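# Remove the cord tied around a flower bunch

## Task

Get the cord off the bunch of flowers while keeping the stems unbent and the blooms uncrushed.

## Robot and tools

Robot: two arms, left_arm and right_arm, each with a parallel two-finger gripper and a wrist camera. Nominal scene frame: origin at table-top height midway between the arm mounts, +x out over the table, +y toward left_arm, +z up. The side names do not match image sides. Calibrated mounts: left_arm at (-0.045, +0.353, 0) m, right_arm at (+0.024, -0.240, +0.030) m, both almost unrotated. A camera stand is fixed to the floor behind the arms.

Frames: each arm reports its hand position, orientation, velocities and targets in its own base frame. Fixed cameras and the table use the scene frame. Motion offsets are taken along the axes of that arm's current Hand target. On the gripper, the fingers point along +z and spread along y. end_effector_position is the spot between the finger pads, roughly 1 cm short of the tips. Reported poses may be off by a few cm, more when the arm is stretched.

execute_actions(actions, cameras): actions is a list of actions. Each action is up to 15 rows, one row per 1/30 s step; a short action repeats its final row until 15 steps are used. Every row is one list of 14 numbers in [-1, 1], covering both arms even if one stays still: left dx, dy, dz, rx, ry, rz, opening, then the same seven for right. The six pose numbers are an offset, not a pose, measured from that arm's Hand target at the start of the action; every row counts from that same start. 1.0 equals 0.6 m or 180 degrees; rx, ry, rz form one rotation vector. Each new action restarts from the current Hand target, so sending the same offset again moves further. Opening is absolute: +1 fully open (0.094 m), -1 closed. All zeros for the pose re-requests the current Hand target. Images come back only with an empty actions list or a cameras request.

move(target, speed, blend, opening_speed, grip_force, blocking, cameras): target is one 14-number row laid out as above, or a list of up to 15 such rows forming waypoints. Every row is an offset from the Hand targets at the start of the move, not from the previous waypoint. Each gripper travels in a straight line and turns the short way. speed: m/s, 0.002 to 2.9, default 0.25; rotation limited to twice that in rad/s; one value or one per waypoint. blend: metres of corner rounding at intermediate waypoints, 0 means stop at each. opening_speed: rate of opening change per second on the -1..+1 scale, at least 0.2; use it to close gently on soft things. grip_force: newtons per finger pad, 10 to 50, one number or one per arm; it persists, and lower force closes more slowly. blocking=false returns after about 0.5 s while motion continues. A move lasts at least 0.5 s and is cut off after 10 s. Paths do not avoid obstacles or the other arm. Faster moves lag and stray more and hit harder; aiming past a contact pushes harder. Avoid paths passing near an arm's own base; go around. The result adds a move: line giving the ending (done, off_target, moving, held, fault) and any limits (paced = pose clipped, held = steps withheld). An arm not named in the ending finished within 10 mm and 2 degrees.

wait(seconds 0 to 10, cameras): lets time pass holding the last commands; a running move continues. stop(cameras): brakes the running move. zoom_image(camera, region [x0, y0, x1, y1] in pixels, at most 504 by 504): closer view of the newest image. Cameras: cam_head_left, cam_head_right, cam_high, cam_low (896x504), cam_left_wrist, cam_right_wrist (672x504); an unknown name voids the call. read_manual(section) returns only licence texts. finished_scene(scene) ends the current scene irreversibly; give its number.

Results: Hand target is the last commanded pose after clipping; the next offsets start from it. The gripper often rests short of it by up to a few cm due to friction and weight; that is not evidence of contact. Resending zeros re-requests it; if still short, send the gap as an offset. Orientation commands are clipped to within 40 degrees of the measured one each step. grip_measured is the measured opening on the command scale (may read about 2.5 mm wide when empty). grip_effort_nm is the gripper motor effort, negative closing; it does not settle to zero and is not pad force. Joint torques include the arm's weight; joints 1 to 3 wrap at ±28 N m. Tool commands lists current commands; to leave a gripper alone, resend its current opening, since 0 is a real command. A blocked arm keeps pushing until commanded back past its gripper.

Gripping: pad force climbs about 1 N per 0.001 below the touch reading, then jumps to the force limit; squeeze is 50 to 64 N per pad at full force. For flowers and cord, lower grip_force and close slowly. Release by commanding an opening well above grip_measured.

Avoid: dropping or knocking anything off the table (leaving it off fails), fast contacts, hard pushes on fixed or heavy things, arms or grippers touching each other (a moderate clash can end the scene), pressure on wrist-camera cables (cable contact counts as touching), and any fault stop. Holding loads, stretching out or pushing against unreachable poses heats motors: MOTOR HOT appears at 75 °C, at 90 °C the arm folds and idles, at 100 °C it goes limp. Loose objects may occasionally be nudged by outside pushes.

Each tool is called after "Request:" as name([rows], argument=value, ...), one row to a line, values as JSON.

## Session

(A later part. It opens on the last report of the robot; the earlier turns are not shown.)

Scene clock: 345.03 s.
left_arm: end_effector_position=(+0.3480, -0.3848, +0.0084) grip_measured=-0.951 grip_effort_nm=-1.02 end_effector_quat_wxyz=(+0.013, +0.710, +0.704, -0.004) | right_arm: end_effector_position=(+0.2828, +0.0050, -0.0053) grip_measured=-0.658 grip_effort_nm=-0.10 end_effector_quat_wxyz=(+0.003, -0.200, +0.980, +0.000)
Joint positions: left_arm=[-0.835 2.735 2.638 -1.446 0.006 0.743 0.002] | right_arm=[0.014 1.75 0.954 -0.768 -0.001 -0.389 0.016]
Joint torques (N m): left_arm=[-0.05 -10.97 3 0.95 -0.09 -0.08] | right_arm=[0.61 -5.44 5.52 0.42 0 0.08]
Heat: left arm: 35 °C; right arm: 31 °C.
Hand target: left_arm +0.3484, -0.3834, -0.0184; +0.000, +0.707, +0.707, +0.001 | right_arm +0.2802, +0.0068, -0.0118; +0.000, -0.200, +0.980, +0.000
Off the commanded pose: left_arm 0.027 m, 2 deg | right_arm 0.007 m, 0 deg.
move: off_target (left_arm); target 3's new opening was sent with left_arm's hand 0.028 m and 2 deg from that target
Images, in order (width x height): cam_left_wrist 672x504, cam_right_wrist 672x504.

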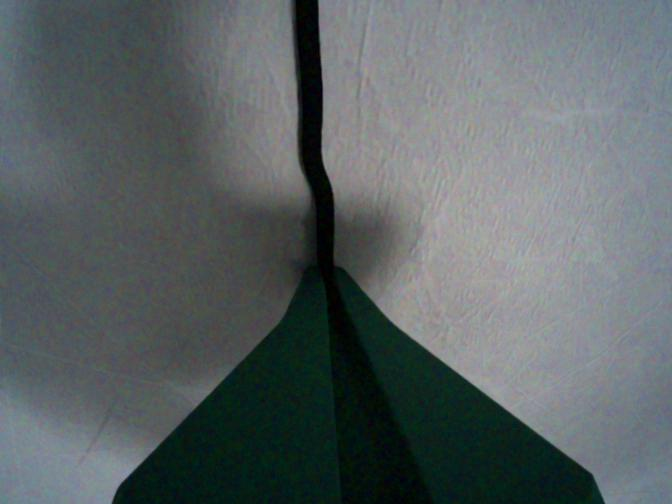

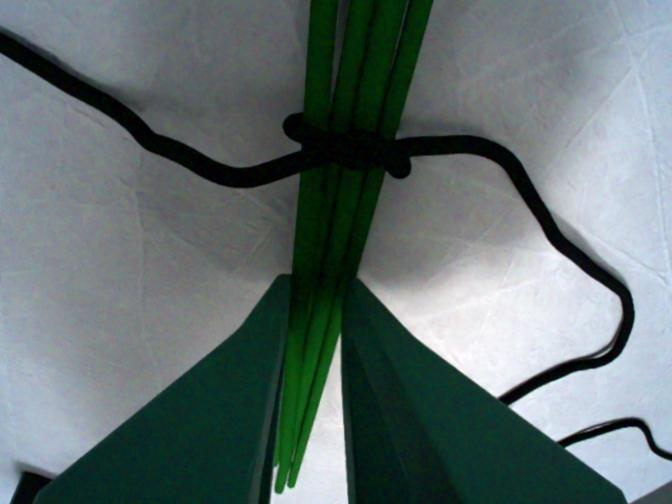

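Request:
move(target=[0.2,0,-0.045,0,0,0,-1.0,0,0,0,0,0,0,-0.66], speed=0.06, cameras=["cam_right_wrist","cam_high"])

Scene clock: 351.23 s.
left_arm: end_effector_position=(+0.3559, -0.2945, +0.0102) grip_measured=-0.952 grip_effort_nm=-1.03 end_effector_quat_wxyz=(+0.043, +0.711, +0.701, -0.023) | right_arm: end_effector_position=(+0.2826, +0.0172, -0.0051) grip_measured=-0.658 grip_effort_nm=-0.10 end_effector_quat_wxyz=(+0.008, -0.206, +0.978, +0.024)
Joint positions: left_arm=[-0.672 2.3 1.836 -1.026 0.055 0.91 0.002] | right_arm=[0.025 1.75 0.954 -0.768 -0.05 -0.39 0.016]
Joint torques (N m): left_arm=[1.91 -12.74 3.81 -0.04 -0.49 0.09] | right_arm=[-0.5 -5.46 5.57 0.4 0.45 0.09]
Heat: left arm: 35 °C; right arm: 31 °C.
Hand target: left_arm +0.3485, -0.2634, +0.0086; +0.000, +0.707, +0.707, +0.001 | right_arm +0.2803, +0.0067, -0.0118; +0.000, -0.200, +0.980, +0.000
Off the commanded pose: left_arm 0.032 m, 6 deg | right_arm 0.013 m, 3 deg.
move: off_target (left_arm, right_arm)
Images, in order (width x height): cam_high 896x504, cam_right_wrist 672x504.

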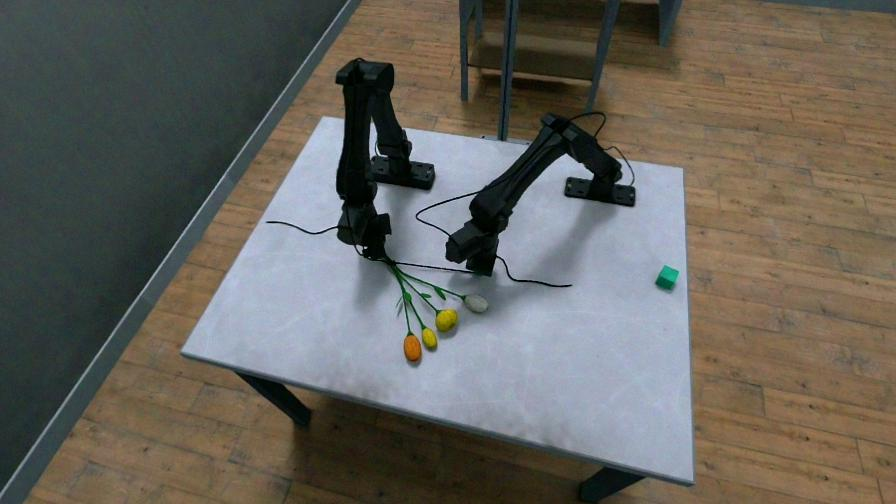

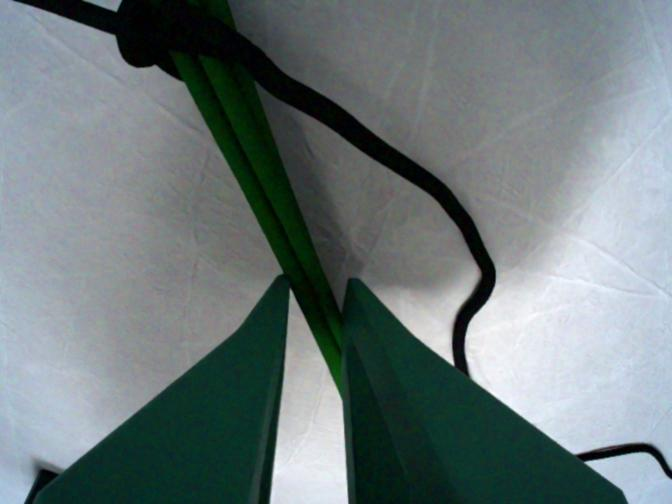

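Request:
move([
  [-0.06,0,0,0,0,0,-1.0,0,0,0,0,0,0,-0.66],
  [-0.06,0,0,0,0,0,-1.0,0,0,0,0,0,0,-0.2],
  [-0.06,0,0,0,0,0,-1.0,0,0,-0.2,0,0,0,-0.2],
  [0.22,0,0,0,0,0,-1.0,0,0,-0.2,0,0,0,-0.2],
], speed=[0.06,0.1,0.15,0.08], opening_speed=1.0, cameras=["cam_right_wrist","cam_high","cam_head_right","cam_left_wrist"])

Request:
zoom_image(camera="cam_high", region=[340, 180, 560, 400])

Scene clock: 395.67 s.
left_arm: end_effector_position=(+0.3531, -0.1390, +0.0090) grip_measured=-0.952 grip_effort_nm=-1.04 end_effector_quat_wxyz=(+0.009, +0.706, +0.709, -0.005) | right_arm: end_effector_position=(+0.2767, +0.0089, +0.0965) grip_measured=-0.202 grip_effort_nm=0.10 end_effector_quat_wxyz=(-0.012, -0.206, +0.979, +0.005)
Joint positions: left_arm=[-0.37 2.052 1.434 -0.941 0.016 1.196 0.002] | right_arm=[0.025 1.622 1.242 -1.215 -0.005 -0.389 0.037]
Joint torques (N m): left_arm=[0.55 -10.41 3.95 0.47 -0.17 0.06] | right_arm=[-0.53 -7.12 10.77 -0.1 0.03 0.09]
Heat: left arm: 34 °C; right arm: 31 °C.
Hand target: left_arm +0.3484, -0.1314, +0.0087; +0.000, +0.707, +0.707, +0.000 | right_arm +0.2802, +0.0068, +0.1082; +0.000, -0.200, +0.980, +0.000
Off the commanded pose: left_arm 0.009 m, 1 deg | right_arm 0.012 m, 2 deg.
move: off_target (right_arm)
Images, in order (width x height): cam_head_right 896x504, cam_high 896x504, cam_left_wrist 672x504, cam_right_wrist 672x504.

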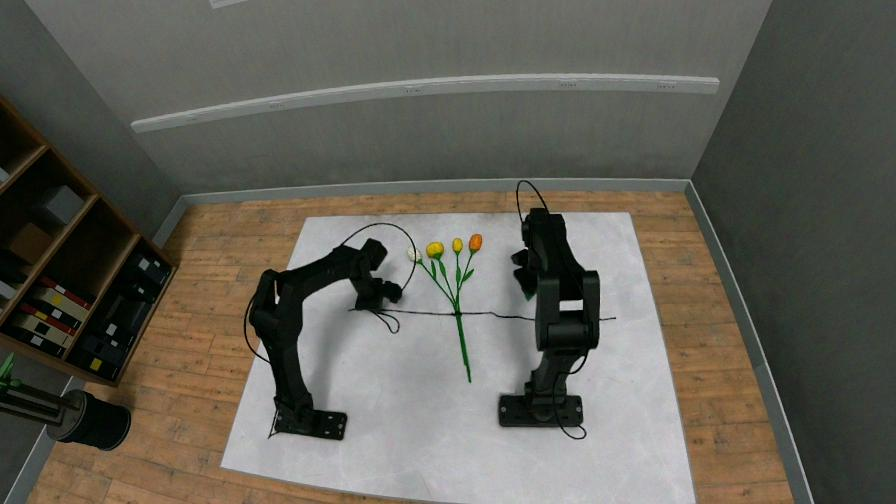

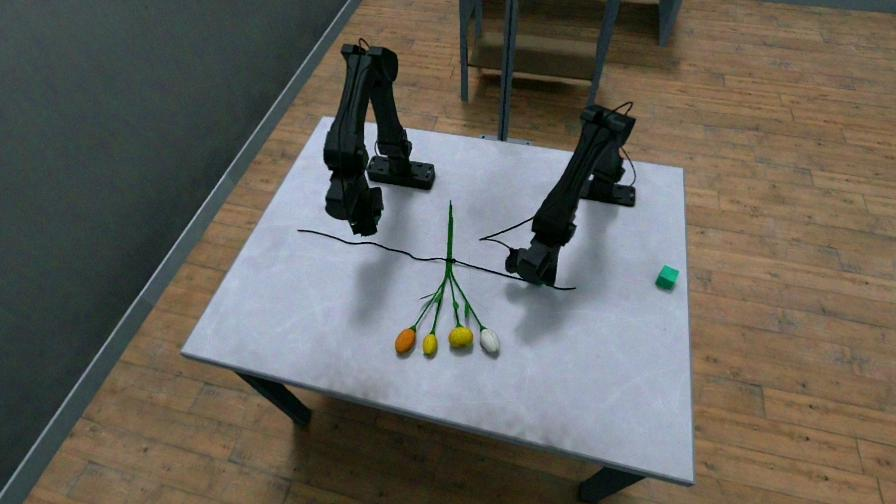

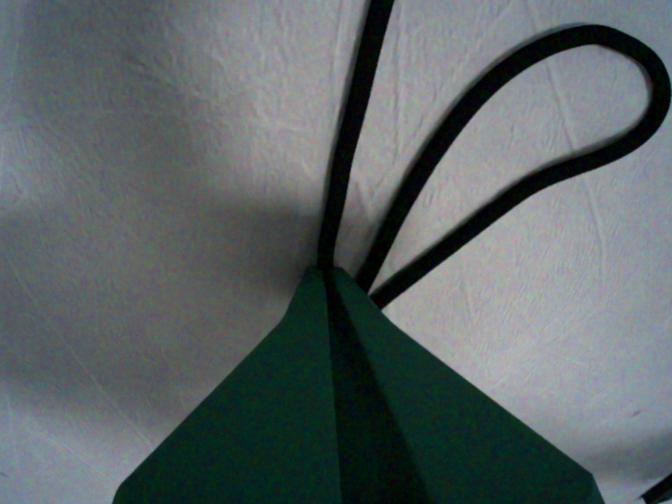

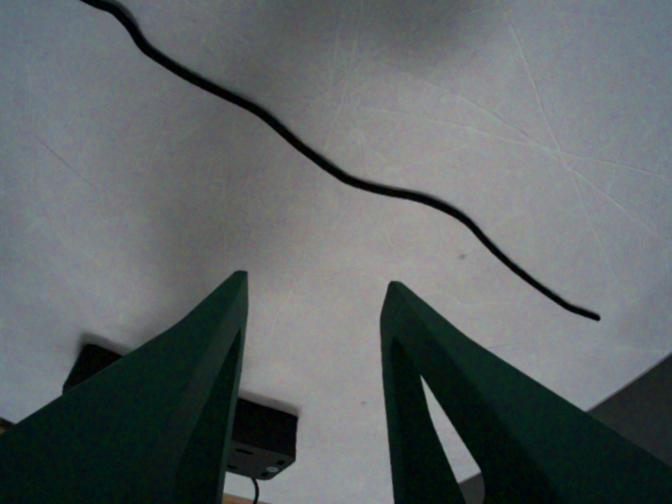

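Scaled by 2.291 from the camera's 896x504 image, which has a finer 1280x720 frame.

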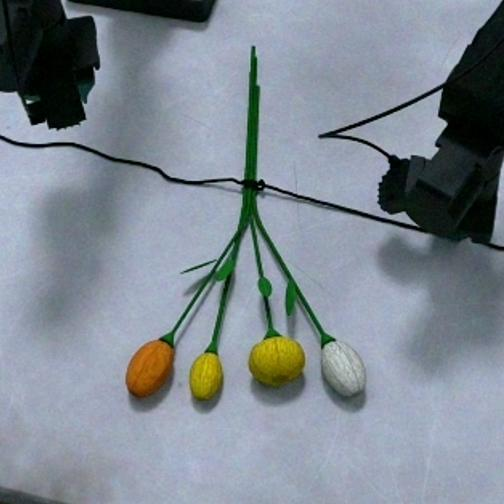

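Request:
move([
  [0,0,0,0,0,0,0.0,0,0,0,0,0,0,0.0],
  [0,0,-0.12,0,0,0,0.0,0,0,0,0,0,0,0.0],
  [-0.33,0,-0.12,0,0,0,0.0,0,0,0,0,0,0,0.0],
], speed=[0.1,0.15,0.25], opening_speed=1.0, cameras=["cam_left_wrist","cam_head_right"])

Scene clock: 418.47 s.
left_arm: end_effector_position=(+0.3468, -0.3307, +0.0906) grip_measured=-0.002 grip_effort_nm=0.08 end_effector_quat_wxyz=(+0.013, +0.712, +0.702, +0.002) | right_arm: end_effector_position=(+0.2767, +0.0089, +0.0965) grip_measured=-0.002 grip_effort_nm=0.10 end_effector_quat_wxyz=(-0.012, -0.206, +0.979, +0.005)
Joint positions: left_arm=[-0.765 2.475 2.473 -1.542 -0.004 0.821 0.047] | right_arm=[0.025 1.622 1.242 -1.215 -0.005 -0.389 0.047]
Joint torques (N m): left_arm=[0.43 -9.77 8.1 0.4 0.01 -0.11] | right_arm=[-0.5 -7.1 10.78 -0.11 0.03 0.08]
Heat: left arm: 34 °C; right arm: 33 °C.
Hand target: left_arm +0.3482, -0.3295, +0.0806; +0.000, +0.707, +0.707, +0.001 | right_arm +0.2802, +0.0068, +0.1082; +0.000, -0.200, +0.980, +0.000
Off the commanded pose: left_arm 0.010 m, 2 deg | right_arm 0.012 m, 2 deg.
joint sent to its limit (left arm) — joint 4 (wrist pitch), lower limit. The joint targets still meet the commanded pose.
move: off_target (right_arm)
Images, in order (width x height): cam_head_right 896x504, cam_left_wrist 672x504.

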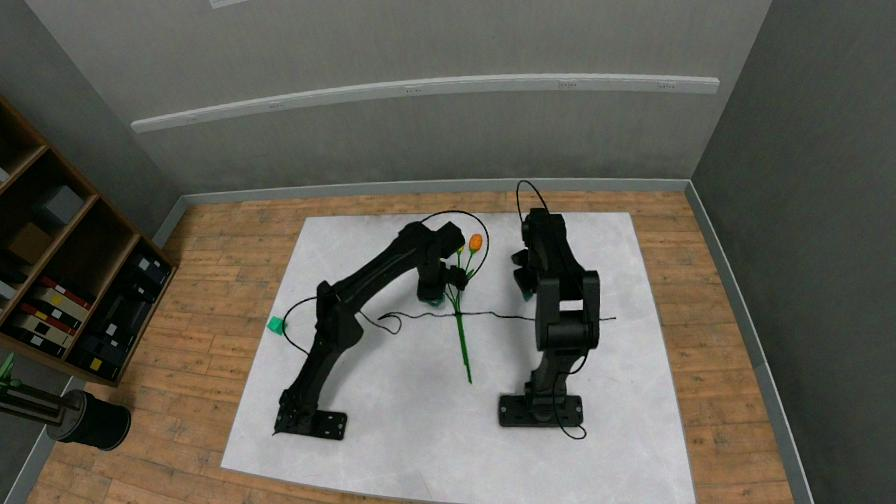

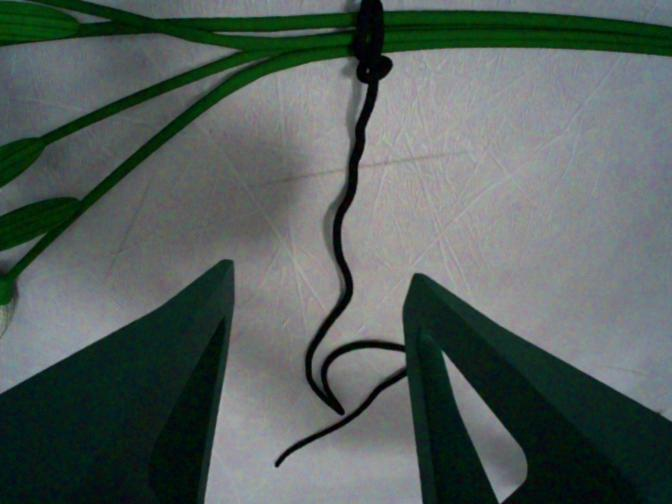

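Request:
zoom_image(camera="cam_left_wrist", region=[310, 0, 440, 130])

Scaled by 3.877 from the camera's 672x504 image, which has a finer 960x720 frame.

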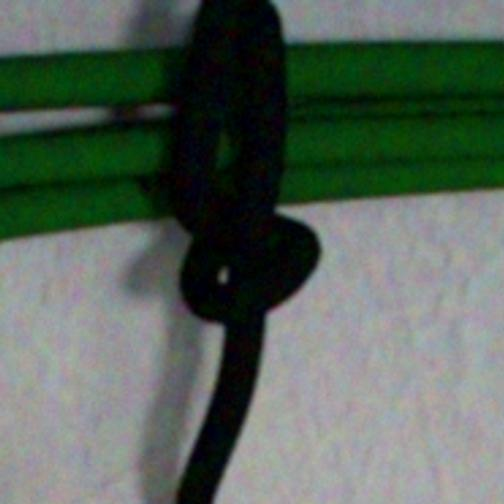

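Request:
move([
  [0.05,-0.028,0.1,0,0,0,0.0,0,0,0,0,0,0,0.0],
  [0.05,-0.028,0.165,0,0,0,0.0,0,0,0,0,0,0,0.0],
  [0.05,-0.028,0.165,0,0,0,-1.0,0,0,0,0,0,0,0.0],
], speed=[0.2,0.06,0.1], opening_speed=1.0, cameras=["cam_left_wrist","cam_head_right"])

Scene clock: 442.03 s.
left_arm: end_effector_position=(+0.3317, -0.3035, +0.0077) grip_measured=-0.938 grip_effort_nm=-1.00 end_effector_quat_wxyz=(+0.012, +0.706, +0.708, -0.001) | right_arm: end_effector_position=(+0.2767, +0.0089, +0.0965) grip_measured=-0.002 grip_effort_nm=0.10 end_effector_quat_wxyz=(-0.012, -0.206, +0.979, +0.005)
Joint positions: left_arm=[-0.742 2.309 1.846 -1.084 0.002 0.825 0.003] | right_arm=[0.025 1.622 1.242 -1.215 -0.005 -0.389 0.047]
Joint torques (N m): left_arm=[0.43 -8.54 2.85 1.03 -0.05 0.06] | right_arm=[-0.51 -7.1 10.74 -0.1 0.03 0.09]
Heat: left arm: 36 °C; right arm: 33 °C.
Hand target: left_arm +0.3315, -0.2995, -0.0185; +0.000, +0.707, +0.707, +0.000 | right_arm +0.2802, +0.0068, +0.1082; +0.000, -0.200, +0.980, +0.000
Off the commanded pose: left_arm 0.026 m, 1 deg | right_arm 0.012 m, 2 deg.
move: off_target (left_arm, right_arm); target 3's new opening was sent with left_arm's hand 0.026 m and 1 deg from that target
Images, in order (width x height): cam_head_right 896x504, cam_left_wrist 672x504.

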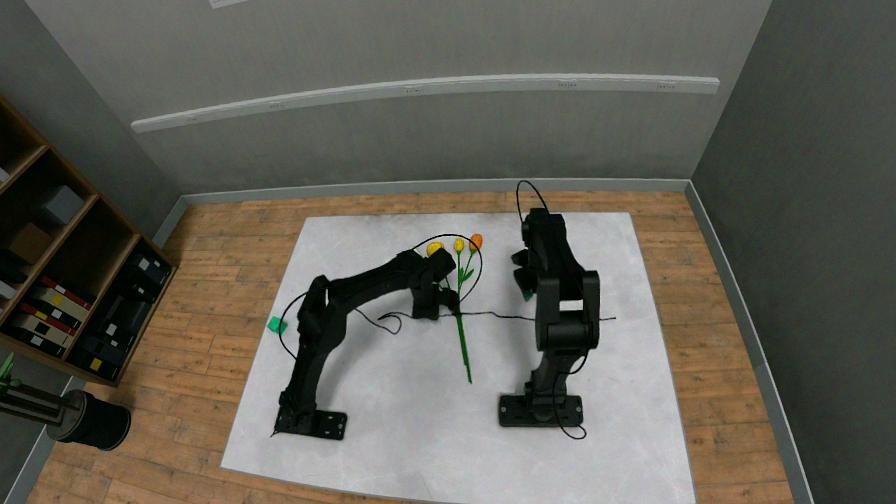

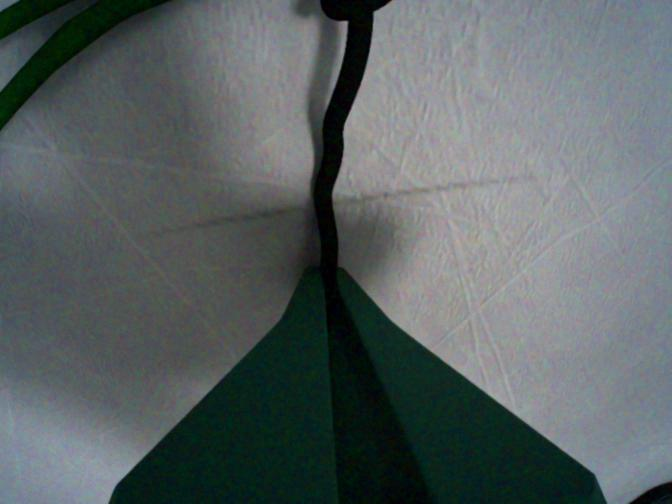

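Request:
move(target=[-0.042,-0.092,-0.035,0,0,0,-1.0,-0.195,0.285,0.04,0,0,0.128,0.1], speed=[0.2], cameras=["cam_right_wrist","cam_head_right","cam_high"])

Scene clock: 453.60 s.
left_arm: end_effector_position=(+0.3142, -0.3153, +0.0090) grip_measured=-0.940 grip_effort_nm=-1.03 end_effector_quat_wxyz=(+0.025, +0.703, +0.710, +0.025) | right_arm: end_effector_position=(+0.2920, +0.1171, +0.0890) grip_measured=+0.098 grip_effort_nm=0.10 end_effector_quat_wxyz=(-0.014, -0.129, +0.992, +0.000)
Joint positions: left_arm=[-0.811 2.263 1.772 -1.03 -0.052 0.752 0.003] | right_arm=[0.374 1.771 1.379 -1.207 -0.007 0.115 0.052]
Joint torques (N m): left_arm=[-1.66 -10.5 3.33 0.47 0.42 -0.1] | right_arm=[-0.65 -7.57 7.47 0.04 0.01 -0.07]
Heat: left arm: 35 °C; right arm: 33 °C.
Hand target: left_arm +0.2924, -0.3169, -0.0034; +0.000, +0.707, +0.707, +0.001 (not the last commanded pose) | right_arm +0.2904, +0.1137, +0.0899; -0.016, -0.129, +0.991, -0.002 (not the last commanded pose)
Off the commanded pose: left_arm 0.040 m, 4 deg | right_arm 0.097 m, 15 deg.
move: held (right_arm; a check stopped the path), off_target (left_arm; braked when a check withheld steps of right_arm); limits=held
pose unreachable (right arm): on one or more control steps of this call, first in action 0 (counted from 0), this arm could not follow its commanded pose, so it was not sent that pose on those steps. It may still have moved: this result reports where it is.
cause: moving toward the commanded pose would bring a part of the arm too close to another arm (this arm's fingers and the left arm's wrist (the part past joint 4), along the way the arms are being sent, or toward where that arm still pushes).
Images, in order (width x height): cam_head_right 896x504, cam_high 896x504, cam_right_wrist 672x504.

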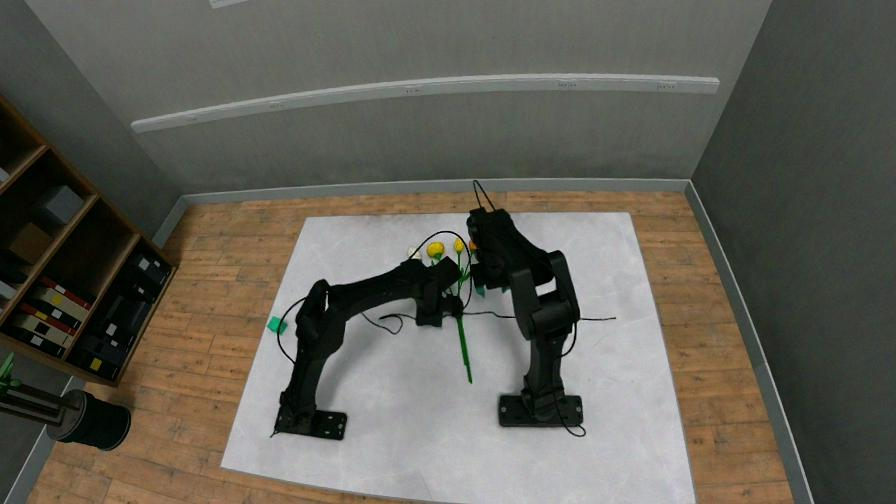

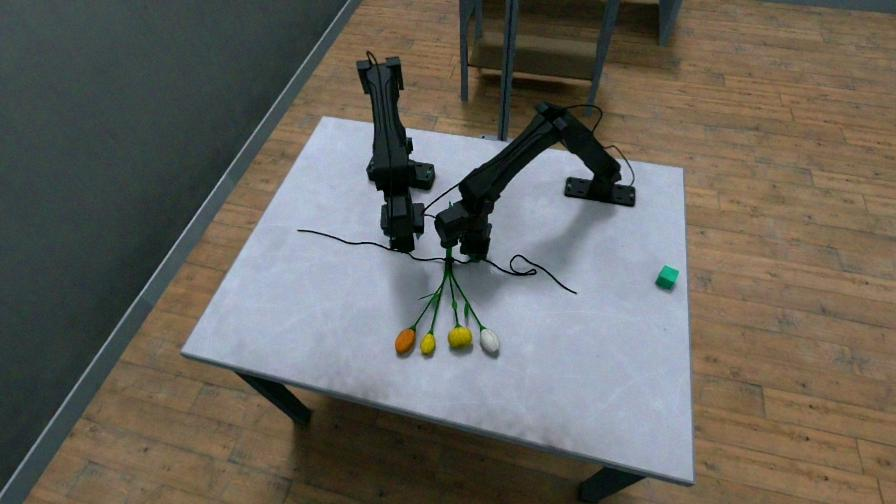

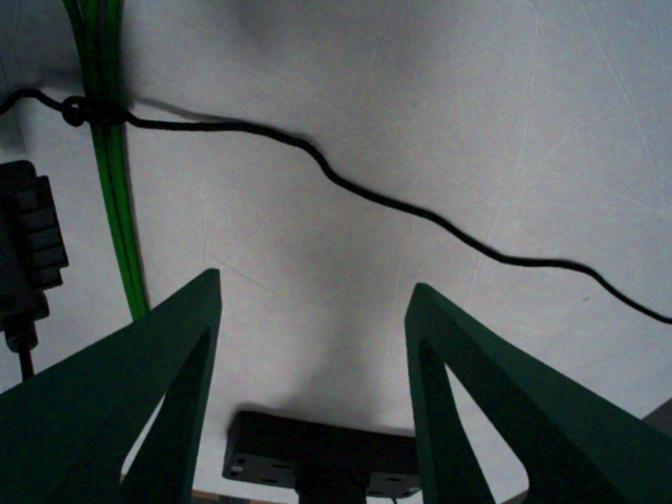

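Request:
move([
  [0,0,0,0,0,0,-1.0,0.05,-0.08,-0.05,0,0,0,0.1],
  [-0.005,-0.045,-0.01,0,0,0.222,-1.0,0.05,-0.08,-0.05,0,0,0,0.1],
], speed=[0.2,0.1], cameras=["cam_right_wrist","cam_head_right","cam_left_wrist"])

Scene clock: 467.80 s.
left_arm: end_effector_position=(+0.2878, -0.3231, +0.0092) grip_measured=-0.940 grip_effort_nm=-1.03 end_effector_quat_wxyz=(+0.021, +0.900, +0.435, +0.030) | right_arm: end_effector_position=(+0.2834, +0.0639, +0.1199) grip_measured=+0.098 grip_effort_nm=0.10 end_effector_quat_wxyz=(-0.007, -0.128, +0.992, +0.001)
Joint positions: left_arm=[-0.865 2.208 1.68 -0.988 -0.047 1.376 0.003] | right_arm=[0.217 1.655 1.37 -1.3 -0.002 -0.039 0.052]
Joint torques (N m): left_arm=[-1.47 -10.93 3.59 0.31 0.38 0.08] | right_arm=[-0.53 -7.58 6.53 -0.08 0.02 -0.09]
Heat: left arm: 35 °C; right arm: 32 °C.
Hand target: left_arm +0.2654, -0.3199, +0.0025; +0.000, +0.906, +0.423, +0.001 | right_arm +0.2746, +0.0598, +0.1210; -0.016, -0.129, +0.991, -0.002
Off the commanded pose: left_arm 0.023 m, 4 deg | right_arm 0.010 m, 1 deg.
move: off_target (left_arm)
Images, in order (width x height): cam_head_right 896x504, cam_left_wrist 672x504, cam_right_wrist 672x504.

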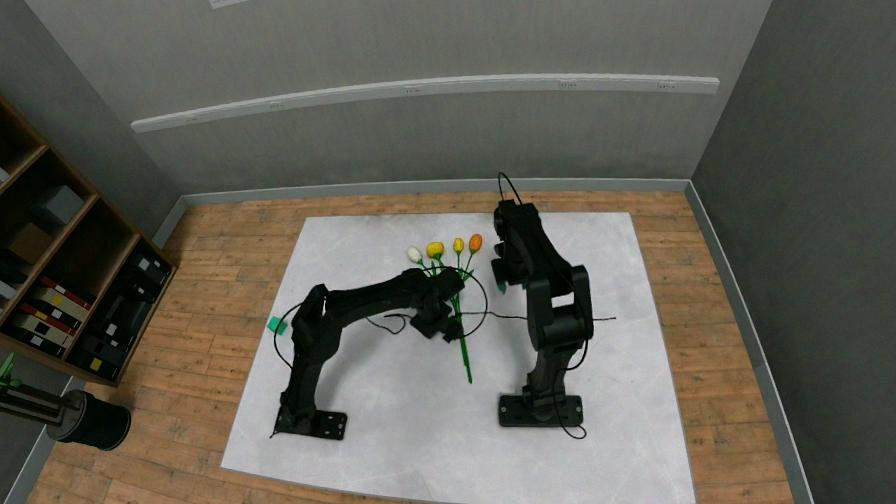

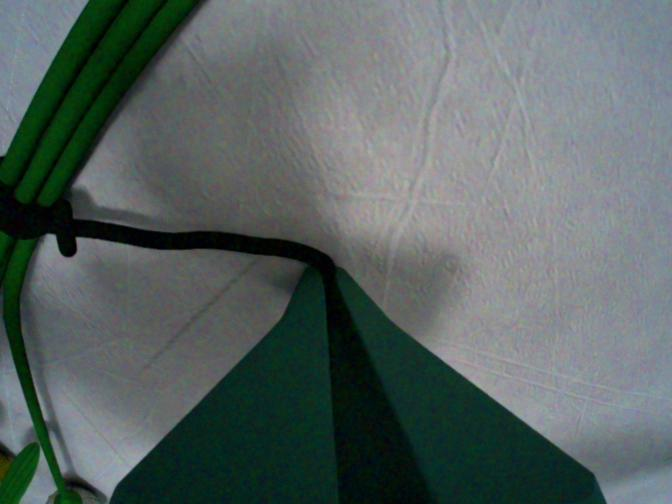

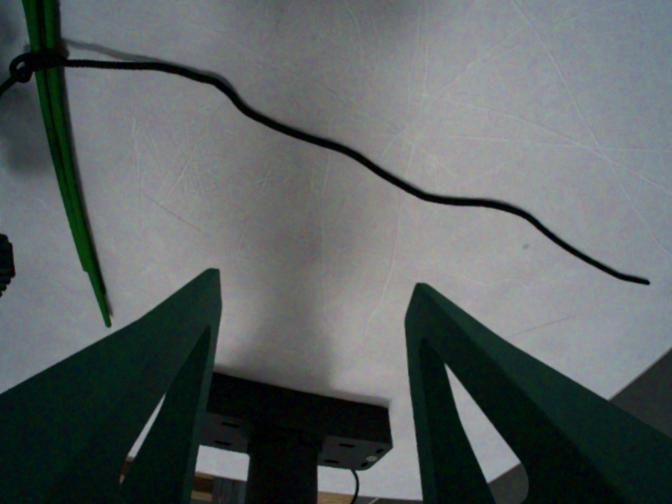

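Request:
move([
  [0,0,0,0,0,0,-1.0,-0.14,0.0,0.0,0,0,0,0.1],
  [0,0,0,0,0,0,-1.0,-0.12,0.195,0.0,0,0,0,0.1],
  [0,0,0,0,0,0,-1.0,-0.103,0.195,0.08,0,0,0,0.1],
], speed=0.2, cameras=["cam_right_wrist","cam_head_right","cam_left_wrist"])

Scene clock: 484.90 s.
left_arm: end_effector_position=(+0.2878, -0.3231, +0.0092) grip_measured=-0.940 grip_effort_nm=-1.03 end_effector_quat_wxyz=(+0.021, +0.900, +0.435, +0.030) | right_arm: end_effector_position=(+0.3308, +0.1464, +0.1141) grip_measured=+0.098 grip_effort_nm=0.10 end_effector_quat_wxyz=(-0.016, -0.152, +0.988, -0.001)
Joint positions: left_arm=[-0.865 2.208 1.68 -0.988 -0.047 1.377 0.003] | right_arm=[0.411 1.949 1.711 -1.364 -0.006 0.106 0.052]
Joint torques (N m): left_arm=[-1.47 -10.92 3.6 0.3 0.38 0.08] | right_arm=[-0.5 -8.58 7.98 0.1 0.03 -0.06]
Heat: left arm: 36 °C; right arm: 32 °C.
Hand target: left_arm +0.2654, -0.3199, +0.0025; +0.000, +0.906, +0.423, +0.001 | right_arm +0.3318, +0.1440, +0.1141; -0.015, -0.152, +0.988, -0.003 (not the last commanded pose)
Off the commanded pose: left_arm 0.024 m, 4 deg | right_arm 0.066 m, 3 deg.
move: held (right_arm; a check stopped the path), off_target (left_arm); path passed 1 of 3 targets; limits=held
pose unreachable (right arm): on one or more control steps of this call, first in action 0 (counted from 0), this arm could not follow its commanded pose, so it was not sent that pose on those steps. It may still have moved: this result reports where it is.
cause: moving toward the commanded pose would bring a part of the arm too close to another arm (this arm's fingers and the left arm's wrist (the part past joint 4), 20 mm apart when this arm was first held).
Images, in order (width x height): cam_head_right 896x504, cam_left_wrist 672x504, cam_right_wrist 672x504.

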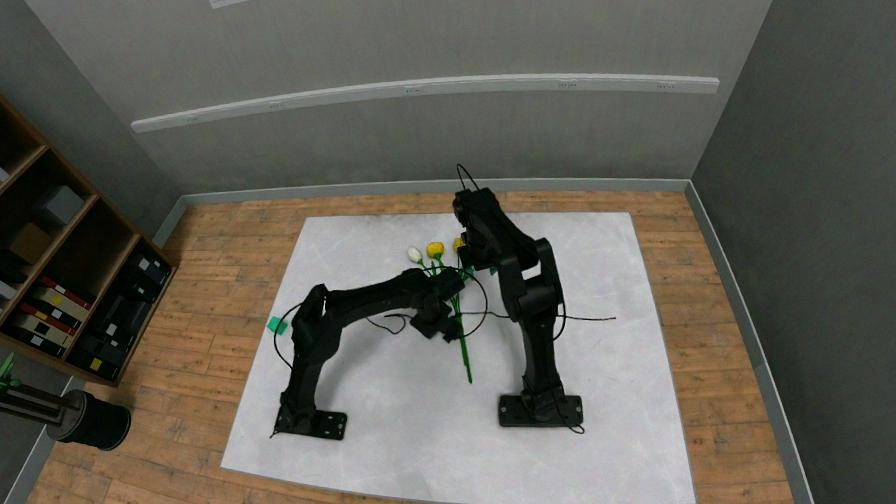

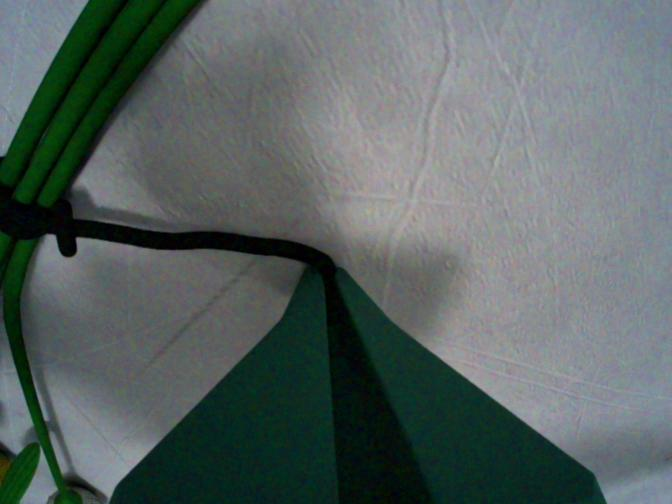

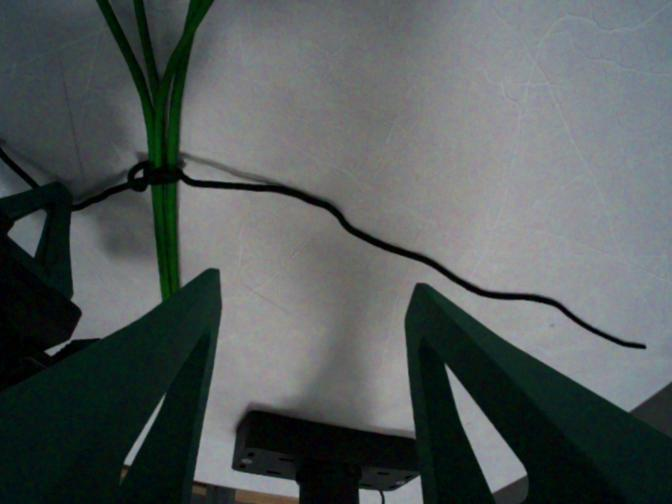

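Request:
move([
  [0,0,0,0,0,0,0.0,0,0,0,0,0,0,0.1],
  [0,0,-0.14,0,0,0,0.0,0,0,0,0,0,0,0.1],
  [0.178,-0.073,-0.14,0,0,-0.222,0.0,0,0,0,0,0,0,0.1],
], speed=[0.1,0.15,0.2], opening_speed=1.0, cameras=["cam_head_right","cam_left_wrist"])

Scene clock: 500.47 s.
left_arm: end_effector_position=(+0.3025, -0.2090, +0.0799) grip_measured=-0.002 grip_effort_nm=0.08 end_effector_quat_wxyz=(-0.012, +0.711, +0.703, +0.004) | right_arm: end_effector_position=(+0.3308, +0.1464, +0.1141) grip_measured=+0.098 grip_effort_nm=0.10 end_effector_quat_wxyz=(-0.016, -0.152, +0.988, -0.001)
Joint positions: left_arm=[-0.614 1.973 1.609 -1.229 -0.013 0.968 0.047] | right_arm=[0.411 1.949 1.711 -1.364 -0.006 0.106 0.052]
Joint torques (N m): left_arm=[-0.01 -11.29 4.93 0.5 0.09 -0.09] | right_arm=[-0.53 -8.57 7.95 0.1 0.02 -0.06]
Heat: left arm: 36 °C; right arm: 32 °C.
Hand target: left_arm +0.3003, -0.2100, +0.0866; +0.000, +0.707, +0.707, +0.001 | right_arm +0.3318, +0.1440, +0.1141; -0.015, -0.152, +0.988, -0.003
Off the commanded pose: left_arm 0.007 m, 2 deg | right_arm 0.003 m, 0 deg.
move: done
Images, in order (width x height): cam_head_right 896x504, cam_left_wrist 672x504.

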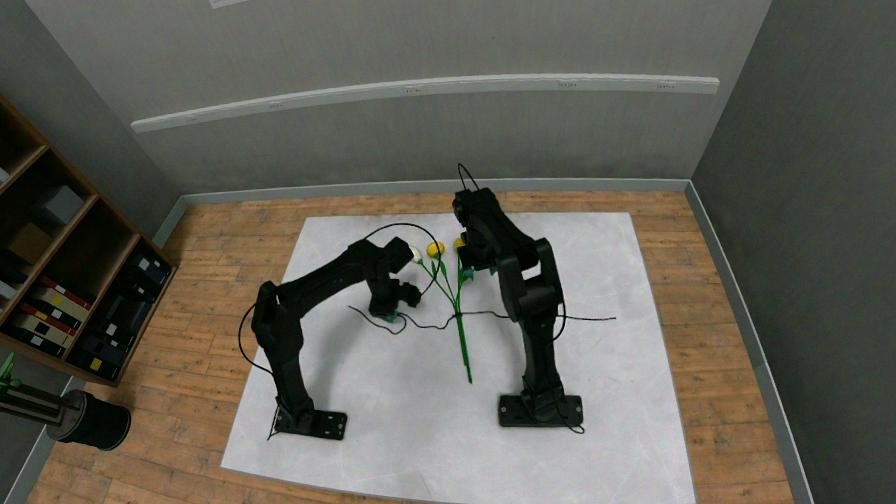

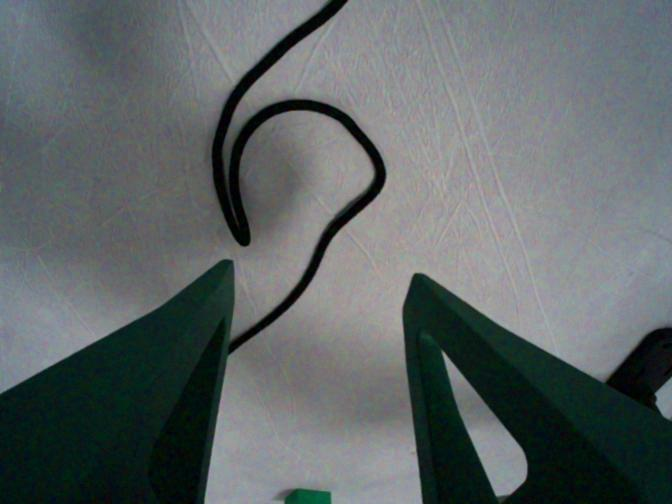

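Request:
move([
  [-0.062,0.034,0.1,0,0,0,0.0,0,0.117,0.0,0,0,0,0.1],
  [-0.062,0.034,0.175,0,0,0,0.0,0,0.117,0.1,0,0,0,0.1],
  [-0.062,0.034,0.175,0,0,0,-1.0,0,0.117,0.15,0,0,0,0.1],
], speed=[0.2,0.08,0.1], opening_speed=1.0, cameras=["cam_head_right","cam_left_wrist","cam_right_wrist"])

Scene clock: 509.97 s.
left_arm: end_effector_position=(+0.3111, -0.2330, +0.0391) grip_measured=-0.002 grip_effort_nm=0.08 end_effector_quat_wxyz=(-0.012, +0.713, +0.701, +0.005) | right_arm: end_effector_position=(+0.3097, +0.1944, +0.1118) grip_measured=+0.098 grip_effort_nm=0.10 end_effector_quat_wxyz=(-0.017, -0.171, +0.985, -0.002)
Joint positions: left_arm=[-0.652 2.083 1.606 -1.117 -0.013 0.935 0.047] | right_arm=[0.553 1.967 1.727 -1.364 -0.009 0.209 0.052]
Joint torques (N m): left_arm=[0.25 -10.69 6.26 0.39 -0.03 -0.02] | right_arm=[-0.55 -8.81 7.82 0.1 0.02 -0.04]
Heat: left arm: 37 °C; right arm: 32 °C.
Hand target: left_arm +0.3123, -0.2325, +0.0442; -0.007, +0.712, +0.702, +0.006 (not the last commanded pose) | right_arm +0.3106, +0.1919, +0.1120; -0.016, -0.170, +0.985, -0.004 (not the last commanded pose)
Tool commands: left_gripper/opening=+0.0 right_gripper/opening=+0.1
Off the commanded pose: left_arm 0.060 m, 2 deg | right_arm 0.089 m, 2 deg.
move: held (left_arm, right_arm; a check stopped the path); path passed 1 of 3 targets; target 3's new opening was not sent; limits=held
pose unreachable (left arm): on one or more control steps of this call, first in action 0 (counted from 0), this arm could not follow its commanded pose, so it was not sent that pose on those steps. It may still have moved: this result reports where it is.
cause: moving toward the commanded pose would bring a part of the arm too close to another arm (this arm's wrist (the part past joint 4) and the right arm's fingers, at the place that arm was heading or pushing toward when its own hold began).
pose unreachable (right arm): on one or more control steps of this call, first in action 0 (counted from 0), this arm could not follow its commanded pose, so it was not sent that pose on those steps. It may still have moved: this result reports where it is.
cause: moving toward the commanded pose would bring a part of the arm too close to another arm (this arm's gripper housing and the left arm's wrist (the part past joint 4), along the way the arms are being sent, or toward where that arm still pushes).
Images, in order (width x height): cam_head_right 896x504, cam_left_wrist 672x504, cam_right_wrist 672x504.

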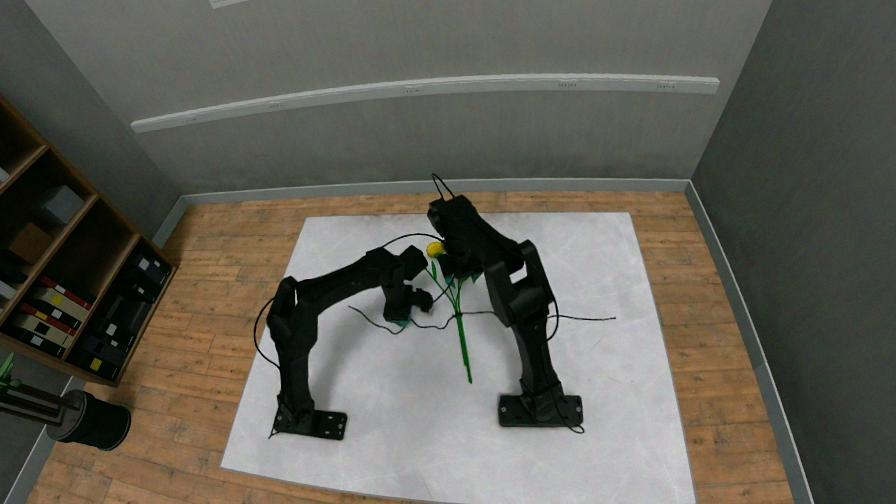

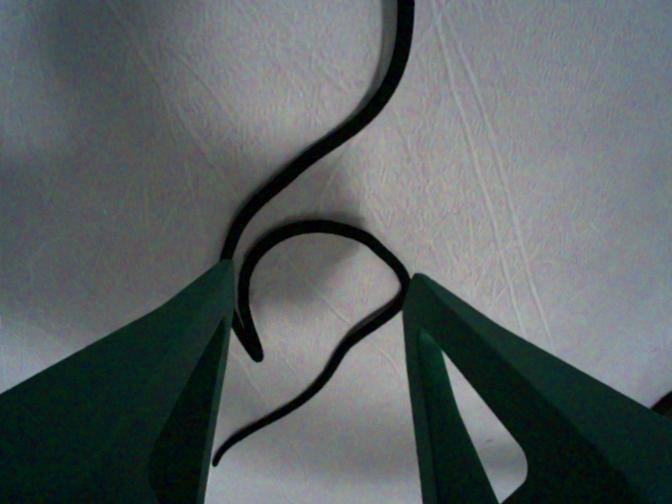

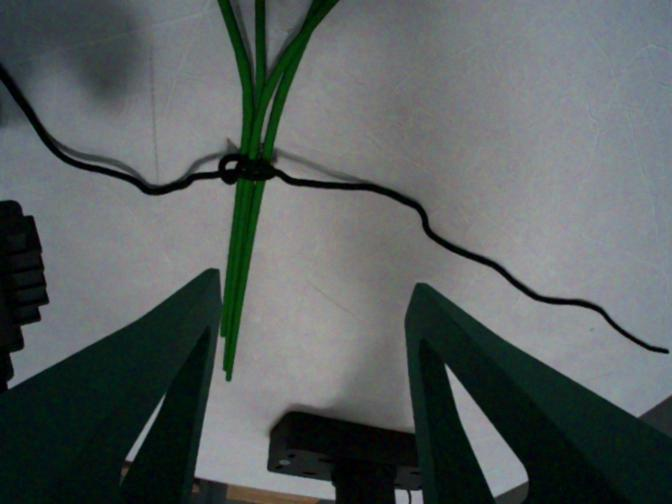

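Request:
move([
  [0,0,0,0,0,0,0.0,0,-0.2,0.0,0,0,0,0.1],
  [-0.05,0.012,0.02,0,0,0,0.0,0,-0.2,0.0,0,0,0,0.1],
  [-0.05,0.012,0.105,0,0,0,0.0,0,-0.2,0,0,0,0,0.1],
  [-0.05,0.012,0.105,0,0,0,-1.0,0,-0.2,0,0,0,0,0.1],
], speed=[0.15,0.2,0.08,0.1], opening_speed=1.0, cameras=["cam_head_right","cam_left_wrist","cam_right_wrist"])

Scene clock: 520.93 s.
left_arm: end_effector_position=(+0.3206, -0.2665, +0.0078) grip_measured=-0.952 grip_effort_nm=-1.03 end_effector_quat_wxyz=(+0.009, +0.716, +0.698, +0.004) | right_arm: end_effector_position=(+0.3502, +0.0787, +0.1054) grip_measured=+0.098 grip_effort_nm=0.10 end_effector_quat_wxyz=(-0.030, -0.166, +0.986, -0.004)
Joint positions: left_arm=[-0.698 2.183 1.636 -1.004 -0.006 0.898 0.002] | right_arm=[0.221 1.967 1.701 -1.364 0.005 -0.112 0.052]
Joint torques (N m): left_arm=[0.31 -6.97 2.97 0.99 -0.08 -0.09] | right_arm=[-0.02 -10.61 7.34 0.12 0 -0.09]
Heat: left arm: 36 °C; right arm: 32 °C.
Hand target: left_arm +0.3189, -0.2615, -0.0195; -0.007, +0.712, +0.702, +0.005 | right_arm +0.3508, +0.0788, +0.1122; -0.016, -0.170, +0.985, -0.004
Off the commanded pose: left_arm 0.028 m, 2 deg | right_arm 0.007 m, 2 deg.
move: off_target (left_arm); target 4's new opening was sent with left_arm's hand 0.027 m and 2 deg from that target
Images, in order (width x height): cam_head_right 896x504, cam_left_wrist 672x504, cam_right_wrist 672x504.

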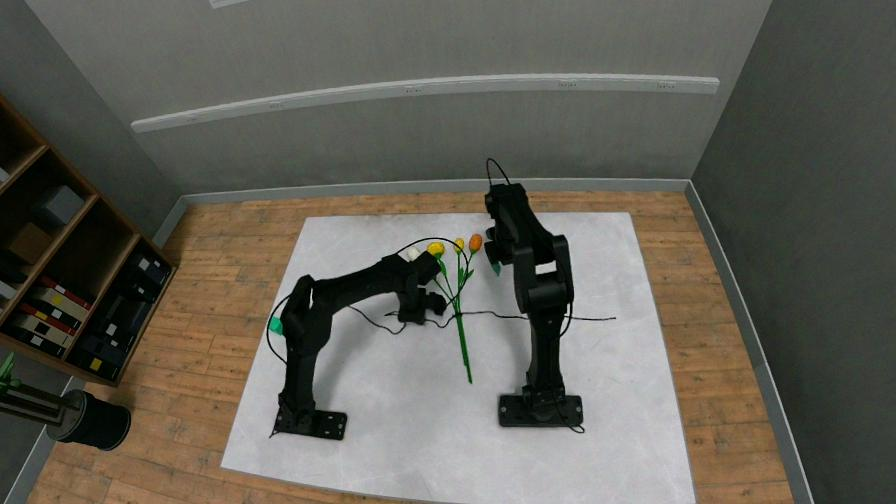

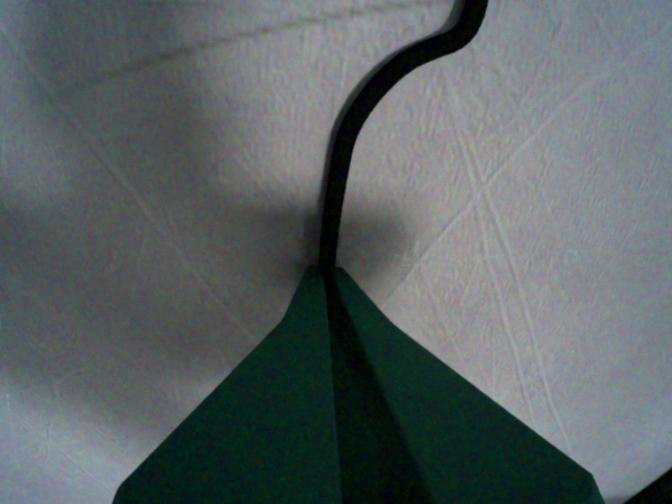

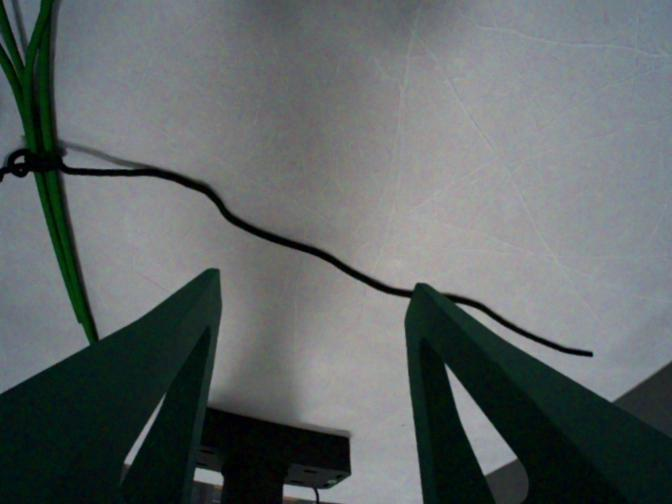

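Request:
move(target=[-0.05,-0.173,-0.033,0,0,0.2,-1.0,0,0.0,0.0,0,0,0,0.1], speed=0.1, cameras=["cam_head_right","cam_left_wrist","cam_right_wrist"])

Scene clock: 533.77 s.
left_arm: end_effector_position=(+0.2401, -0.2955, +0.0088) grip_measured=-0.952 grip_effort_nm=-1.03 end_effector_quat_wxyz=(+0.018, +0.886, +0.461, +0.039) | right_arm: end_effector_position=(+0.3502, +0.0787, +0.1054) grip_measured=+0.098 grip_effort_nm=0.10 end_effector_quat_wxyz=(-0.030, -0.166, +0.986, -0.004)
Joint positions: left_arm=[-0.924 2.025 1.39 -0.887 -0.07 1.26 0.002] | right_arm=[0.221 1.967 1.701 -1.364 0.005 -0.112 0.052]
Joint torques (N m): left_arm=[-1.52 -8.99 3.33 0.24 0.51 0.07] | right_arm=[-0.02 -10.61 7.32 0.13 0 -0.08]
Heat: left arm: 34 °C; right arm: 32 °C.
Hand target: left_arm +0.2148, -0.2905, +0.0001; -0.008, +0.894, +0.448, +0.003 | right_arm +0.3508, +0.0788, +0.1122; -0.016, -0.170, +0.985, -0.004
Off the commanded pose: left_arm 0.027 m, 5 deg | right_arm 0.007 m, 2 deg.
move: off_target (left_arm)
Images, in order (width x height): cam_head_right 896x504, cam_left_wrist 672x504, cam_right_wrist 672x504.

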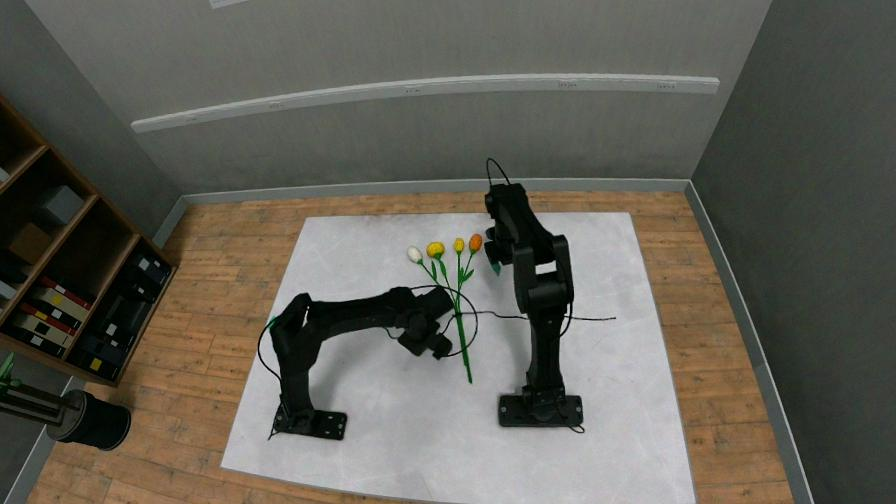

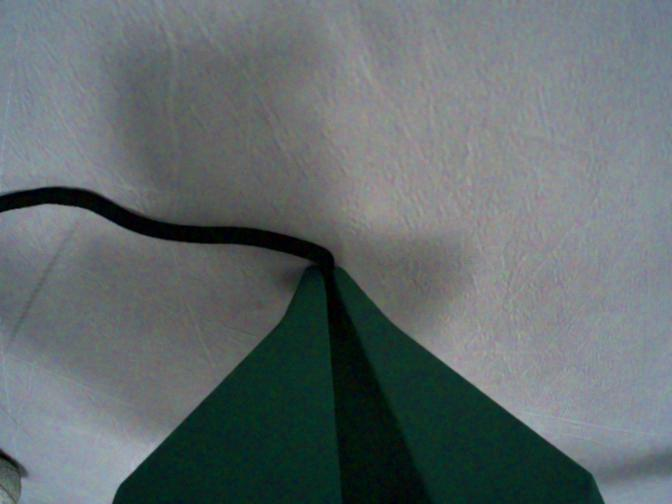

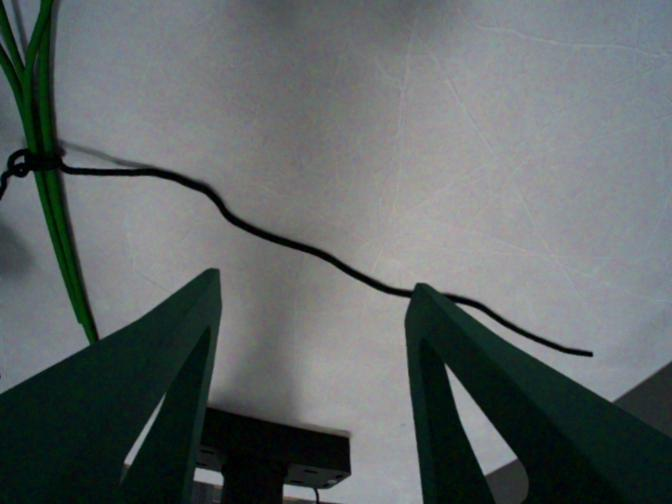

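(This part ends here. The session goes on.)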